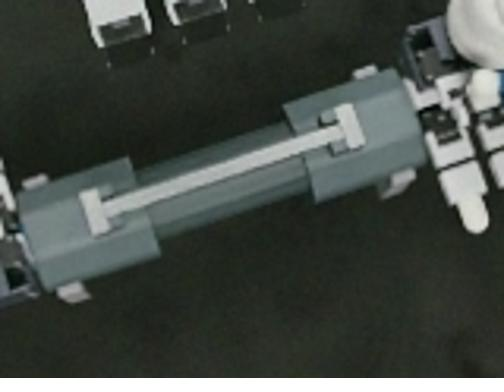

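Call:
move(
  arm2={"joints":{"joint1_rad":0.0335,"joint2_rad":0.4656,"joint4_rad":1.9991,"joint6_rad":0.6769,"joint7_rad":1.6688},"min_time_s":3},
  arm3={"joints":{"joint1_rad":0.1122,"joint2_rad":0.6102,"joint4_rad":2.0426,"joint6_rad":0.4888,"joint7_rad":1.7338},"min_time_s":3},
  cameras=["cam_high"],
)

Call:
zoom_image(
  camera="cam_high",
  region=[275, 285, 335, 345],
)

Call:
zoom_image(
  camera="cam_high",
  region=[355, 260, 415, 320],
)

Scene clock: 2599.07 s.
Joint torques (N m): arm1=[-0.29 -3.57 -0.9 -9.4 0.21 2.87 0.24] | arm2=[-1.18 -16.26 0.56 -4.99 -0.1 0.17 0] | arm3=[0.78 -17.01 -0.16 -4.05 -0.07 -0.19 0.26]
Motor temperatures (°C): arm1=[41 39 35 41 41 46 48] | arm2=[40 45 34 42 42 54 46] | arm3=[40 46 35 36 49 45 52]
Flange force (N): arm1=[3.0 -3.1 1.2] | arm2=[-4.0 -3.8 4.9] | arm3=[-3.0 2.5 3.9]
move: arm2 done; arm3 done
Joint velocities: within noise
arm1: as last shown
arm2.joint_positions: joint1_rad=+0.034 joint2_rad=+0.466 joint3_rad=+0.000 joint4_rad=+1.999 joint5_rad=+0.000 joint6_rad=+0.677 joint7_rad=+1.669 hand_index_mcp=-0.466 hand_index_abd=+0.000 hand_index_pip=+0.577 hand_index_dip=+0.696 hand_middle_mcp=-0.455 hand_middle_abd=+0.000 hand_middle_pip=+0.577 hand_middle_dip=+0.696 hand_ring_mcp=-0.459 hand_ring_abd=+0.000 hand_ring_pip=+0.577 hand_ring_dip=+0.696 hand_thumb_cmc=-0.567 hand_thumb_axl=+0.677 hand_thumb_mcp=+0.947 hand_thumb_ipl=+0.598 hand_current_limit=+0.400 hand_speed=-0.600
arm2.joint_status: all done
arm2.hand_state: goal,goal,goal,goal,blocked,goal,goal,goal,goal,goal,goal,goal,goal,goal,goal,goal
arm2.index_mcp_current_ma: 17
arm2.index_abd_current_ma: 0
arm2.index_pip_current_ma: 0
arm2.index_dip_current_ma: 0
arm2.middle_mcp_current_ma: 41
arm2.middle_abd_current_ma: 0
arm2.middle_pip_current_ma: 0
arm2.middle_dip_current_ma: 0
arm2.ring_mcp_current_ma: 33
arm2.ring_abd_current_ma: 0
arm2.ring_pip_current_ma: 0
arm2.ring_dip_current_ma: 0
arm2.thumb_cmc_current_ma: 2
arm2.thumb_axl_current_ma: 0
arm2.thumb_mcp_current_ma: -3
arm2.thumb_ipl_current_ma: -1
arm2.hand_goal_index_mcp: -0.478
arm2.hand_goal_index_abd: 0.000
arm2.hand_goal_index_pip: 0.576
arm2.hand_goal_index_dip: 0.696
arm2.hand_goal_middle_mcp: -0.478
arm2.hand_goal_middle_abd: 0.000
arm2.hand_goal_middle_pip: 0.576
arm2.hand_goal_middle_dip: 0.696
arm2.hand_goal_ring_mcp: -0.478
arm2.hand_goal_ring_abd: 0.000
arm2.hand_goal_ring_pip: 0.576
arm2.hand_goal_ring_dip: 0.696
arm2.hand_goal_thumb_cmc: -0.570
arm2.hand_goal_thumb_axl: 0.678
arm2.hand_goal_thumb_mcp: 0.950
arm2.hand_goal_thumb_ipl: 0.600
arm2.hand: x=+0.0533 y=+0.2491 z=+0.8676 quat_wxyz=(-0.001, +0.681, +0.733, -0.002) (m; scene frame)
arm3.joint_positions: joint1_rad=+0.112 joint2_rad=+0.610 joint3_rad=+0.000 joint4_rad=+2.043 joint5_rad=+0.000 joint6_rad=+0.489 joint7_rad=+1.734 hand_index_mcp=-0.461 hand_index_abd=+0.000 hand_index_pip=+0.577 hand_index_dip=+0.696 hand_middle_mcp=-0.457 hand_middle_abd=+0.000 hand_middle_pip=+0.577 hand_middle_dip=+0.696 hand_ring_mcp=-0.454 hand_ring_abd=+0.000 hand_ring_pip=+0.577 hand_ring_dip=+0.696 hand_thumb_cmc=-0.567 hand_thumb_axl=+0.677 hand_thumb_mcp=+0.947 hand_thumb_ipl=+0.598 hand_current_limit=+0.400 hand_speed=-0.600
arm3.joint_status: all done
arm3.hand_state: goal,goal,goal,goal,blocked,goal,goal,goal,blocked,goal,goal,goal,goal,goal,goal,goal
arm3.index_mcp_current_ma: 8
arm3.index_abd_current_ma: 0
arm3.index_pip_current_ma: 0
arm3.index_dip_current_ma: 0
arm3.middle_mcp_current_ma: 12
arm3.middle_abd_current_ma: 0
arm3.middle_pip_current_ma: 0
arm3.middle_dip_current_ma: 0
arm3.ring_mcp_current_ma: 14
arm3.ring_abd_current_ma: 0
arm3.ring_pip_current_ma: 0
arm3.ring_dip_current_ma: 0
arm3.thumb_cmc_current_ma: 0
arm3.thumb_axl_current_ma: 0
arm3.thumb_mcp_current_ma: 0
arm3.thumb_ipl_current_ma: 0
arm3.hand_goal_index_mcp: -0.478
arm3.hand_goal_index_abd: 0.000
arm3.hand_goal_index_pip: 0.576
arm3.hand_goal_index_dip: 0.696
arm3.hand_goal_middle_mcp: -0.478
arm3.hand_goal_middle_abd: 0.000
arm3.hand_goal_middle_pip: 0.576
arm3.hand_goal_middle_dip: 0.696
arm3.hand_goal_ring_mcp: -0.478
arm3.hand_goal_ring_abd: 0.000
arm3.hand_goal_ring_pip: 0.576
arm3.hand_goal_ring_dip: 0.696
arm3.hand_goal_thumb_cmc: -0.570
arm3.hand_goal_thumb_axl: 0.678
arm3.hand_goal_thumb_mcp: 0.950
arm3.hand_goal_thumb_ipl: 0.600
arm3.hand: x=-0.0255 y=-0.2475 z=+0.8719 quat_wxyz=(-0.001, -0.733, +0.681, +0.004) (m; scene frame)
pictures: cam_high

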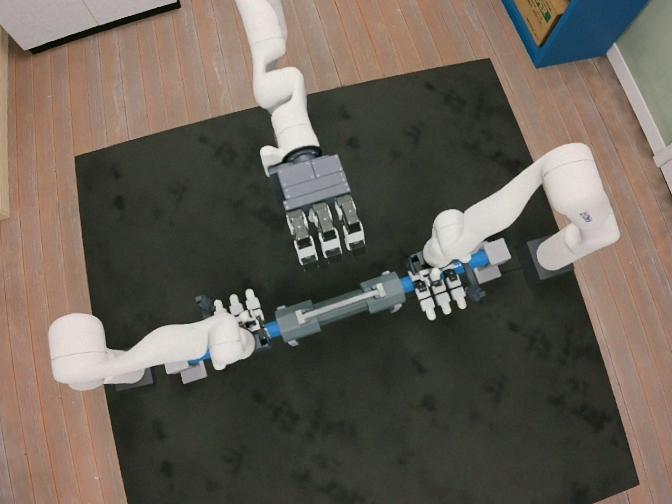

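Scaled by 8.400.

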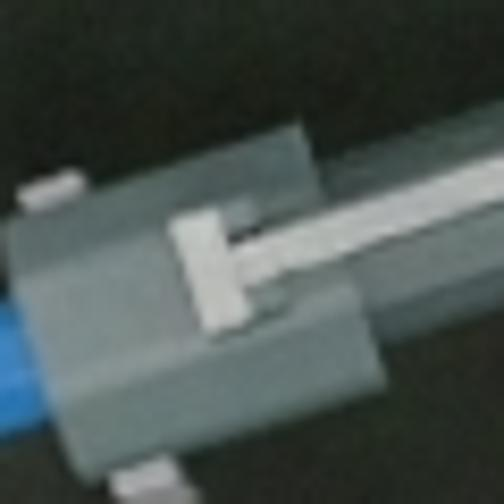

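Scaled by 8.400.

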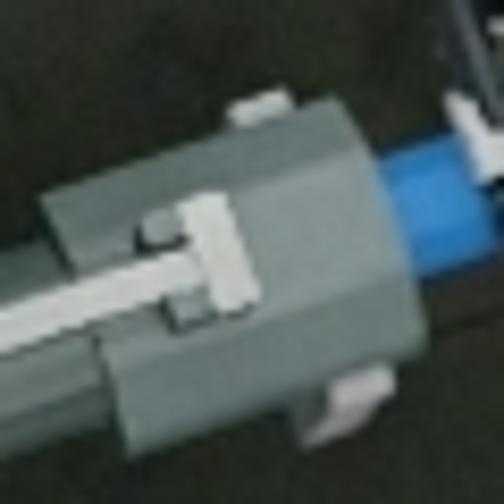

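Call:
move(
  arm2={"joints":{"joint1_rad":0.0416,"joint2_rad":0.4171,"joint4_rad":2.0931,"joint6_rad":0.6314,"joint7_rad":1.6769},"min_time_s":2},
  arm3={"joints":{"joint1_rad":0.1309,"joint2_rad":0.5626,"joint4_rad":2.1691,"joint6_rad":0.4099,"joint7_rad":1.7525},"min_time_s":2},
  cameras=["arm2_cam_wrist","arm3_cam_wrist"],
)

Scene clock: 2608.50 s.
Joint torques (N m): arm1=[-0.23 -3.67 -0.91 -9.36 0.17 2.91 0.27] | arm2=[-1.21 -15.04 0.57 -4.71 -0.11 0.16 0.01] | arm3=[0.71 -15.62 -0.16 -3.4 -0.05 -0.12 0.25]
Motor temperatures (°C): arm1=[41 39 35 41 41 46 48] | arm2=[40 45 34 42 42 54 46] | arm3=[40 46 35 36 49 45 52]
Flange force (N): arm1=[3.6 -3.2 1.5] | arm2=[-3.7 -4.1 5.1] | arm3=[-2.8 2.6 4.6]
move: arm2 done; arm3 done
Joint velocities: within noise
arm1: as last shown
arm2.joint_positions: joint1_rad=+0.042 joint2_rad=+0.417 joint3_rad=+0.000 joint4_rad=+2.093 joint5_rad=+0.000 joint6_rad=+0.631 joint7_rad=+1.677 hand_index_mcp=-0.466 hand_index_abd=+0.000 hand_index_pip=+0.577 hand_index_dip=+0.696 hand_middle_mcp=-0.455 hand_middle_abd=+0.000 hand_middle_pip=+0.577 hand_middle_dip=+0.696 hand_ring_mcp=-0.459 hand_ring_abd=+0.000 hand_ring_pip=+0.577 hand_ring_dip=+0.696 hand_thumb_cmc=-0.567 hand_thumb_axl=+0.677 hand_thumb_mcp=+0.947 hand_thumb_ipl=+0.598 hand_current_limit=+0.400 hand_speed=-0.600
arm2.joint_status: all done
arm2.hand_state: goal,goal,goal,goal,blocked,goal,goal,goal,goal,goal,goal,goal,goal,goal,goal,goal
arm2.index_mcp_current_ma: 17
arm2.index_abd_current_ma: 0
arm2.index_pip_current_ma: 0
arm2.index_dip_current_ma: 0
arm2.middle_mcp_current_ma: 41
arm2.middle_abd_current_ma: 0
arm2.middle_pip_current_ma: 0
arm2.middle_dip_current_ma: 0
arm2.ring_mcp_current_ma: 33
arm2.ring_abd_current_ma: 0
arm2.ring_pip_current_ma: 0
arm2.ring_dip_current_ma: 0
arm2.thumb_cmc_current_ma: 2
arm2.thumb_axl_current_ma: 0
arm2.thumb_mcp_current_ma: -3
arm2.thumb_ipl_current_ma: -1
arm2.hand_goal_index_mcp: -0.478
arm2.hand_goal_index_abd: 0.000
arm2.hand_goal_index_pip: 0.576
arm2.hand_goal_index_dip: 0.696
arm2.hand_goal_middle_mcp: -0.478
arm2.hand_goal_middle_abd: 0.000
arm2.hand_goal_middle_pip: 0.576
arm2.hand_goal_middle_dip: 0.696
arm2.hand_goal_ring_mcp: -0.478
arm2.hand_goal_ring_abd: 0.000
arm2.hand_goal_ring_pip: 0.576
arm2.hand_goal_ring_dip: 0.696
arm2.hand_goal_thumb_cmc: -0.570
arm2.hand_goal_thumb_axl: 0.678
arm2.hand_goal_thumb_mcp: 0.950
arm2.hand_goal_thumb_ipl: 0.600
arm2.hand: x=+0.0511 y=+0.2791 z=+0.8676 quat_wxyz=(-0.001, +0.681, +0.733, -0.002) (m; scene frame)
arm3.joint_positions: joint1_rad=+0.131 joint2_rad=+0.563 joint3_rad=+0.000 joint4_rad=+2.169 joint5_rad=+0.000 joint6_rad=+0.410 joint7_rad=+1.752 hand_index_mcp=-0.461 hand_index_abd=+0.000 hand_index_pip=+0.577 hand_index_dip=+0.696 hand_middle_mcp=-0.457 hand_middle_abd=+0.000 hand_middle_pip=+0.577 hand_middle_dip=+0.696 hand_ring_mcp=-0.454 hand_ring_abd=+0.000 hand_ring_pip=+0.577 hand_ring_dip=+0.696 hand_thumb_cmc=-0.567 hand_thumb_axl=+0.677 hand_thumb_mcp=+0.947 hand_thumb_ipl=+0.598 hand_current_limit=+0.400 hand_speed=-0.600
arm3.joint_status: all done
arm3.hand_state: goal,goal,goal,goal,blocked,goal,goal,goal,blocked,goal,goal,goal,goal,goal,goal,goal
arm3.index_mcp_current_ma: 8
arm3.index_abd_current_ma: 0
arm3.index_pip_current_ma: 0
arm3.index_dip_current_ma: 0
arm3.middle_mcp_current_ma: 12
arm3.middle_abd_current_ma: 0
arm3.middle_pip_current_ma: 0
arm3.middle_dip_current_ma: 0
arm3.ring_mcp_current_ma: 14
arm3.ring_abd_current_ma: 0
arm3.ring_pip_current_ma: 0
arm3.ring_dip_current_ma: 0
arm3.thumb_cmc_current_ma: 0
arm3.thumb_axl_current_ma: 0
arm3.thumb_mcp_current_ma: 0
arm3.thumb_ipl_current_ma: 0
arm3.hand_goal_index_mcp: -0.478
arm3.hand_goal_index_abd: 0.000
arm3.hand_goal_index_pip: 0.576
arm3.hand_goal_index_dip: 0.696
arm3.hand_goal_middle_mcp: -0.478
arm3.hand_goal_middle_abd: 0.000
arm3.hand_goal_middle_pip: 0.576
arm3.hand_goal_middle_dip: 0.696
arm3.hand_goal_ring_mcp: -0.478
arm3.hand_goal_ring_abd: 0.000
arm3.hand_goal_ring_pip: 0.576
arm3.hand_goal_ring_dip: 0.696
arm3.hand_goal_thumb_cmc: -0.570
arm3.hand_goal_thumb_axl: 0.678
arm3.hand_goal_thumb_mcp: 0.950
arm3.hand_goal_thumb_ipl: 0.600
arm3.hand: x=-0.0225 y=-0.2875 z=+0.8721 quat_wxyz=(-0.001, -0.733, +0.681, +0.004) (m; scene frame)
pictures: arm2_cam_wrist, arm3_cam_wrist
camera_calibration:
arm2_cam_wrist: T_world_to_cam=[[0.677495, -0.735521, -0.00294145, 0.205616], [-0.488949, -0.453355, 0.74525, -0.547386], [-0.549481, -0.503465, -0.666778, 0.864711], [0, 0, 0, 1]] pos_world=[0.0681946, 0.338427, 0.985115]
arm3_cam_wrist: T_world_to_cam=[[-0.643313, 0.765564, -0.00776689, 0.249853], [0.539896, 0.460828, 0.704379, -0.513337], [0.542826, 0.448943, -0.709782, 0.886048], [0, 0, 0, 1]] pos_world=[-0.0430878, -0.352504, 0.992425]

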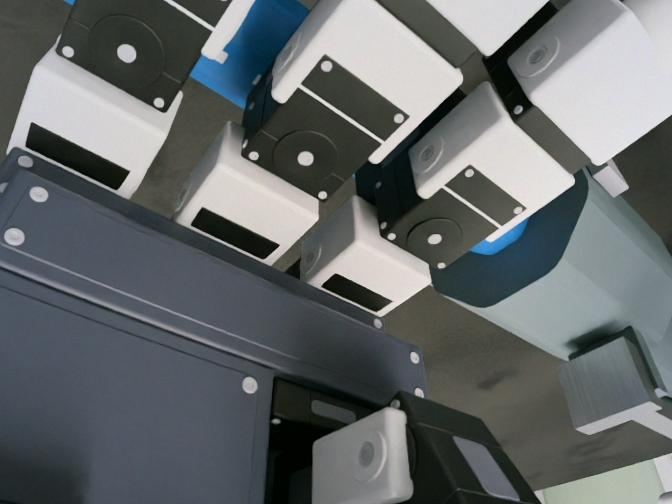

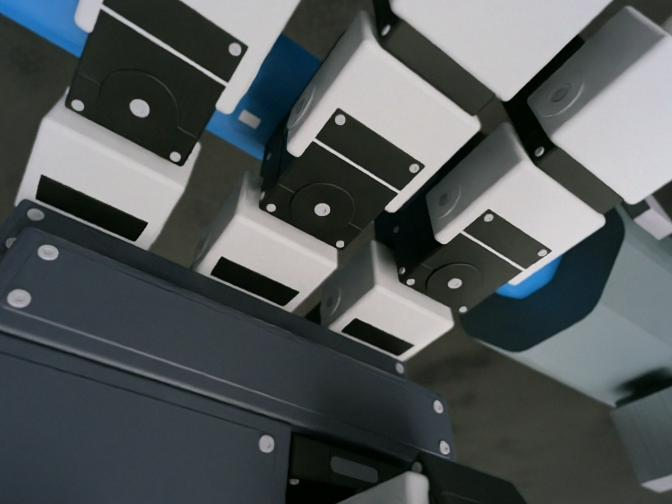

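Call:
move(
  arm3={"joints":{"joint1_rad":0.138,"joint2_rad":0.471,"joint4_rad":2.194,"joint6_rad":0.476,"joint7_rad":1.76},"min_time_s":1.5},
  arm2={"joints":{"joint1_rad":0.047,"joint2_rad":0.323,"joint4_rad":2.097,"joint6_rad":0.721,"joint7_rad":1.6825},"min_time_s":1.5},
  cameras=[],
)

Call:
move(
  arm3={"joints":{"joint1_rad":0.138,"joint2_rad":0.2133,"joint4_rad":2.0291,"joint6_rad":0.8992,"joint7_rad":1.76},"min_time_s":2},
  cameras=[],
)

Call:
move(
  arm3={"joints":{"joint1_rad":-0.4301,"joint2_rad":0.2133,"joint4_rad":2.0291,"joint6_rad":0.8992,"joint7_rad":-0.0409,"hand_index_mcp":0.75,"hand_middle_mcp":0.75,"hand_ring_mcp":0.75},"min_time_s":3},
  cameras=["cam_high","arm3_cam_wrist"],
)

Scene clock: 2624.70 s.
Joint torques (N m): arm1=[-0.24 -3.59 -0.9 -9.37 0.17 2.9 0.22] | arm2=[-1.23 -13.9 0.59 -5.32 -0.11 0.18 0] | arm3=[0.78 -14.68 -0.21 -3.9 -0.04 -0.18 0.29]
Motor temperatures (°C): arm1=[41 39 35 41 41 46 48] | arm2=[40 45 34 41 42 54 46] | arm3=[40 46 35 36 49 45 52]
Flange force (N): arm1=[3.3 -3.2 1.2] | arm2=[-4.0 -4.0 4.8] | arm3=[-3.5 2.8 4.5]
move: arm2 done; arm3 done
Joint velocities: within noise
arm1: as last shown
arm2.joint_positions: joint1_rad=+0.047 joint2_rad=+0.323 joint3_rad=+0.000 joint4_rad=+2.097 joint5_rad=+0.000 joint6_rad=+0.721 joint7_rad=+1.682 hand_index_mcp=-0.466 hand_index_abd=+0.000 hand_index_pip=+0.577 hand_index_dip=+0.696 hand_middle_mcp=-0.455 hand_middle_abd=+0.000 hand_middle_pip=+0.577 hand_middle_dip=+0.696 hand_ring_mcp=-0.459 hand_ring_abd=+0.000 hand_ring_pip=+0.577 hand_ring_dip=+0.696 hand_thumb_cmc=-0.567 hand_thumb_axl=+0.677 hand_thumb_mcp=+0.947 hand_thumb_ipl=+0.598 hand_current_limit=+0.400 hand_speed=-0.600
arm2.joint_status: all done
arm2.hand_state: goal,goal,goal,goal,blocked,goal,goal,goal,goal,goal,goal,goal,goal,goal,goal,goal
arm2.index_mcp_current_ma: 17
arm2.index_abd_current_ma: 0
arm2.index_pip_current_ma: 0
arm2.index_dip_current_ma: 0
arm2.middle_mcp_current_ma: 41
arm2.middle_abd_current_ma: 0
arm2.middle_pip_current_ma: 0
arm2.middle_dip_current_ma: 0
arm2.ring_mcp_current_ma: 33
arm2.ring_abd_current_ma: 0
arm2.ring_pip_current_ma: 0
arm2.ring_dip_current_ma: 0
arm2.thumb_cmc_current_ma: 2
arm2.thumb_axl_current_ma: 0
arm2.thumb_mcp_current_ma: -3
arm2.thumb_ipl_current_ma: -1
arm2.hand_goal_index_mcp: -0.478
arm2.hand_goal_index_abd: 0.000
arm2.hand_goal_index_pip: 0.576
arm2.hand_goal_index_dip: 0.696
arm2.hand_goal_middle_mcp: -0.478
arm2.hand_goal_middle_abd: 0.000
arm2.hand_goal_middle_pip: 0.576
arm2.hand_goal_middle_dip: 0.696
arm2.hand_goal_ring_mcp: -0.478
arm2.hand_goal_ring_abd: 0.000
arm2.hand_goal_ring_pip: 0.576
arm2.hand_goal_ring_dip: 0.696
arm2.hand_goal_thumb_cmc: -0.570
arm2.hand_goal_thumb_axl: 0.678
arm2.hand_goal_thumb_mcp: 0.950
arm2.hand_goal_thumb_ipl: 0.600
arm2.hand: x=+0.0499 y=+0.2940 z=+0.8996 quat_wxyz=(-0.001, +0.681, +0.733, -0.002) (m; scene frame)
arm3.joint_positions: joint1_rad=+0.138 joint2_rad=+0.471 joint3_rad=+0.000 joint4_rad=+2.194 joint5_rad=+0.000 joint6_rad=+0.476 joint7_rad=+1.760 hand_index_mcp=-0.461 hand_index_abd=+0.000 hand_index_pip=+0.577 hand_index_dip=+0.696 hand_middle_mcp=-0.457 hand_middle_abd=+0.000 hand_middle_pip=+0.577 hand_middle_dip=+0.696 hand_ring_mcp=-0.454 hand_ring_abd=+0.000 hand_ring_pip=+0.577 hand_ring_dip=+0.696 hand_thumb_cmc=-0.567 hand_thumb_axl=+0.677 hand_thumb_mcp=+0.947 hand_thumb_ipl=+0.598 hand_current_limit=+0.400 hand_speed=-0.600
arm3.joint_status: all done
arm3.hand_state: goal,goal,goal,goal,blocked,goal,goal,goal,blocked,goal,goal,goal,goal,goal,goal,goal
arm3.index_mcp_current_ma: 8
arm3.index_abd_current_ma: 0
arm3.index_pip_current_ma: 0
arm3.index_dip_current_ma: 0
arm3.middle_mcp_current_ma: 12
arm3.middle_abd_current_ma: 0
arm3.middle_pip_current_ma: 0
arm3.middle_dip_current_ma: 0
arm3.ring_mcp_current_ma: 14
arm3.ring_abd_current_ma: 0
arm3.ring_pip_current_ma: 0
arm3.ring_dip_current_ma: 0
arm3.thumb_cmc_current_ma: 0
arm3.thumb_axl_current_ma: 0
arm3.thumb_mcp_current_ma: 0
arm3.thumb_ipl_current_ma: 0
arm3.hand_goal_index_mcp: -0.478
arm3.hand_goal_index_abd: 0.000
arm3.hand_goal_index_pip: 0.576
arm3.hand_goal_index_dip: 0.696
arm3.hand_goal_middle_mcp: -0.478
arm3.hand_goal_middle_abd: 0.000
arm3.hand_goal_middle_pip: 0.576
arm3.hand_goal_middle_dip: 0.696
arm3.hand_goal_ring_mcp: -0.478
arm3.hand_goal_ring_abd: 0.000
arm3.hand_goal_ring_pip: 0.576
arm3.hand_goal_ring_dip: 0.696
arm3.hand_goal_thumb_cmc: -0.570
arm3.hand_goal_thumb_axl: 0.678
arm3.hand_goal_thumb_mcp: 0.950
arm3.hand_goal_thumb_ipl: 0.600
arm3.hand: x=-0.0216 y=-0.3023 z=+0.9000 quat_wxyz=(-0.001, -0.733, +0.680, +0.004) (m; scene frame)
pictures: none
No camera images: "cameras" was empty.

Scene clock: 2627.10 s.
Joint torques (N m): arm1=[-0.25 -3.68 -0.91 -9.37 0.18 2.9 0.26] | arm2=[-1.23 -13.91 0.57 -5.32 -0.08 0.16 -0.02] | arm3=[0.82 -12.57 -0.27 -6.68 -0.22 -0.13 0.26]
Motor temperatures (°C): arm1=[41 39 35 41 41 46 48] | arm2=[40 45 34 41 42 54 46] | arm3=[40 45 35 36 49 45 52]
Flange force (N): arm1=[3.4 -3.1 1.5] | arm2=[-4.0 -4.0 4.8] | arm3=[-4.2 1.7 2.7]
move: arm3 done
Joint velocities: within noise
arm1, arm2: as last shown
arm3.joint_positions: joint1_rad=+0.138 joint2_rad=+0.213 joint3_rad=+0.000 joint4_rad=+2.029 joint5_rad=+0.000 joint6_rad=+0.899 joint7_rad=+1.760 hand_index_mcp=-0.461 hand_index_abd=+0.000 hand_index_pip=+0.577 hand_index_dip=+0.696 hand_middle_mcp=-0.457 hand_middle_abd=+0.000 hand_middle_pip=+0.577 hand_middle_dip=+0.696 hand_ring_mcp=-0.454 hand_ring_abd=+0.000 hand_ring_pip=+0.577 hand_ring_dip=+0.696 hand_thumb_cmc=-0.567 hand_thumb_axl=+0.677 hand_thumb_mcp=+0.947 hand_thumb_ipl=+0.598 hand_current_limit=+0.400 hand_speed=-0.600
arm3.joint_status: all done
arm3.hand_state: goal,goal,goal,goal,blocked,goal,goal,goal,blocked,goal,goal,goal,goal,goal,goal,goal
arm3.index_mcp_current_ma: 8
arm3.index_abd_current_ma: 0
arm3.index_pip_current_ma: 0
arm3.index_dip_current_ma: 0
arm3.middle_mcp_current_ma: 12
arm3.middle_abd_current_ma: 0
arm3.middle_pip_current_ma: 0
arm3.middle_dip_current_ma: 0
arm3.ring_mcp_current_ma: 14
arm3.ring_abd_current_ma: 0
arm3.ring_pip_current_ma: 0
arm3.ring_dip_current_ma: 0
arm3.thumb_cmc_current_ma: 0
arm3.thumb_axl_current_ma: 0
arm3.thumb_mcp_current_ma: 0
arm3.thumb_ipl_current_ma: 0
arm3.hand_goal_index_mcp: -0.478
arm3.hand_goal_index_abd: 0.000
arm3.hand_goal_index_pip: 0.576
arm3.hand_goal_index_dip: 0.696
arm3.hand_goal_middle_mcp: -0.478
arm3.hand_goal_middle_abd: 0.000
arm3.hand_goal_middle_pip: 0.576
arm3.hand_goal_middle_dip: 0.696
arm3.hand_goal_ring_mcp: -0.478
arm3.hand_goal_ring_abd: 0.000
arm3.hand_goal_ring_pip: 0.576
arm3.hand_goal_ring_dip: 0.696
arm3.hand_goal_thumb_cmc: -0.570
arm3.hand_goal_thumb_axl: 0.678
arm3.hand_goal_thumb_mcp: 0.950
arm3.hand_goal_thumb_ipl: 0.600
arm3.hand: x=-0.0208 y=-0.3029 z=+1.0200 quat_wxyz=(-0.001, -0.733, +0.680, +0.004) (m; scene frame)
pictures: none
No camera images: "cameras" was empty.

Scene clock: 2630.57 s.
Joint torques (N m): arm1=[-0.29 -3.6 -0.98 -9.39 0.22 2.84 0.26] | arm2=[-1.21 -13.92 0.59 -5.3 -0.11 0.18 -0.02] | arm3=[0.78 -12.76 -0.18 -6.91 0.02 -0.35 0.23]
Motor temperatures (°C): arm1=[41 39 35 41 41 46 48] | arm2=[40 45 34 41 42 54 46] | arm3=[40 45 35 36 49 45 52]
Flange force (N): arm1=[3.6 -2.9 1.3] | arm2=[-4.1 -4.0 4.8] | arm3=[2.4 3.8 2.7]
move: arm3 done
Joint velocities: within noise
arm1, arm2: as last shown
arm3.joint_positions: joint1_rad=-0.430 joint2_rad=+0.213 joint3_rad=+0.000 joint4_rad=+2.029 joint5_rad=+0.000 joint6_rad=+0.899 joint7_rad=-0.041 hand_index_mcp=+0.746 hand_index_abd=+0.000 hand_index_pip=+0.577 hand_index_dip=+0.696 hand_middle_mcp=+0.746 hand_middle_abd=+0.000 hand_middle_pip=+0.577 hand_middle_dip=+0.696 hand_ring_mcp=+0.746 hand_ring_abd=+0.000 hand_ring_pip=+0.577 hand_ring_dip=+0.696 hand_thumb_cmc=-0.567 hand_thumb_axl=+0.677 hand_thumb_mcp=+0.947 hand_thumb_ipl=+0.598 hand_current_limit=+0.400 hand_speed=-0.600
arm3.joint_status: all done
arm3.hand_state: goal,goal,goal,goal,goal,goal,goal,goal,goal,goal,goal,goal,goal,goal,goal,goal
arm3.index_mcp_current_ma: -1
arm3.index_abd_current_ma: 0
arm3.index_pip_current_ma: 0
arm3.index_dip_current_ma: 0
arm3.middle_mcp_current_ma: 0
arm3.middle_abd_current_ma: 0
arm3.middle_pip_current_ma: 0
arm3.middle_dip_current_ma: 0
arm3.ring_mcp_current_ma: -1
arm3.ring_abd_current_ma: 0
arm3.ring_pip_current_ma: 0
arm3.ring_dip_current_ma: 0
arm3.thumb_cmc_current_ma: 0
arm3.thumb_axl_current_ma: 0
arm3.thumb_mcp_current_ma: 0
arm3.thumb_ipl_current_ma: 0
arm3.hand_goal_index_mcp: 0.750
arm3.hand_goal_index_abd: 0.000
arm3.hand_goal_index_pip: 0.576
arm3.hand_goal_index_dip: 0.696
arm3.hand_goal_middle_mcp: 0.750
arm3.hand_goal_middle_abd: 0.000
arm3.hand_goal_middle_pip: 0.576
arm3.hand_goal_middle_dip: 0.696
arm3.hand_goal_ring_mcp: 0.750
arm3.hand_goal_ring_abd: 0.000
arm3.hand_goal_ring_pip: 0.576
arm3.hand_goal_ring_dip: 0.696
arm3.hand_goal_thumb_cmc: -0.570
arm3.hand_goal_thumb_axl: 0.678
arm3.hand_goal_thumb_mcp: 0.950
arm3.hand_goal_thumb_ipl: 0.600
arm3.hand: x=-0.1351 y=-0.2502 z=+1.0210 quat_wxyz=(-0.003, -0.205, +0.979, +0.002) (m; scene frame)
pictures: arm3_cam_wrist, cam_high
camera_calibration:
arm3_cam_wrist: T_world_to_cam=[[0.508445, 0.860966, -0.0148685, 0.336659], [0.619412, -0.35369, 0.700879, -0.764123], [0.598175, -0.365568, -0.713125, 0.843277], [0, 0, 0, 1]] pos_world=[-0.202293, -0.25184, 1.14193]

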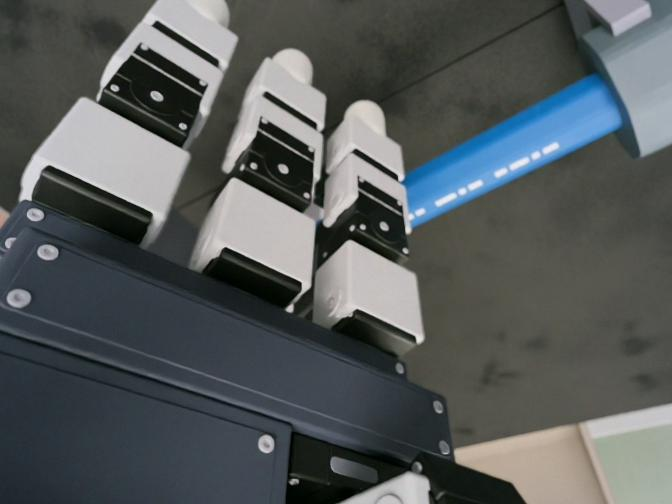

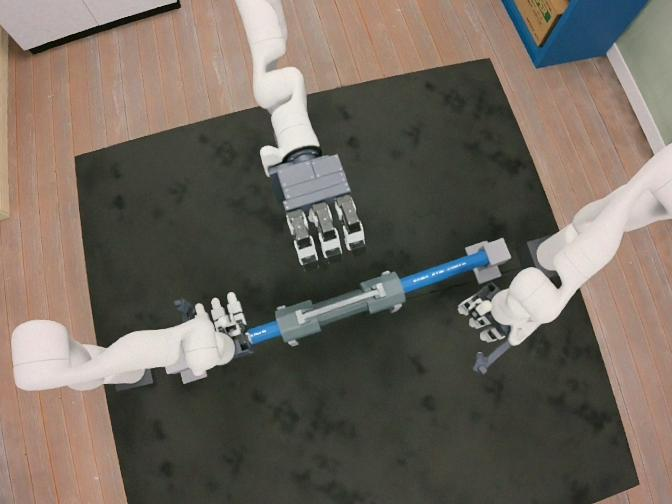

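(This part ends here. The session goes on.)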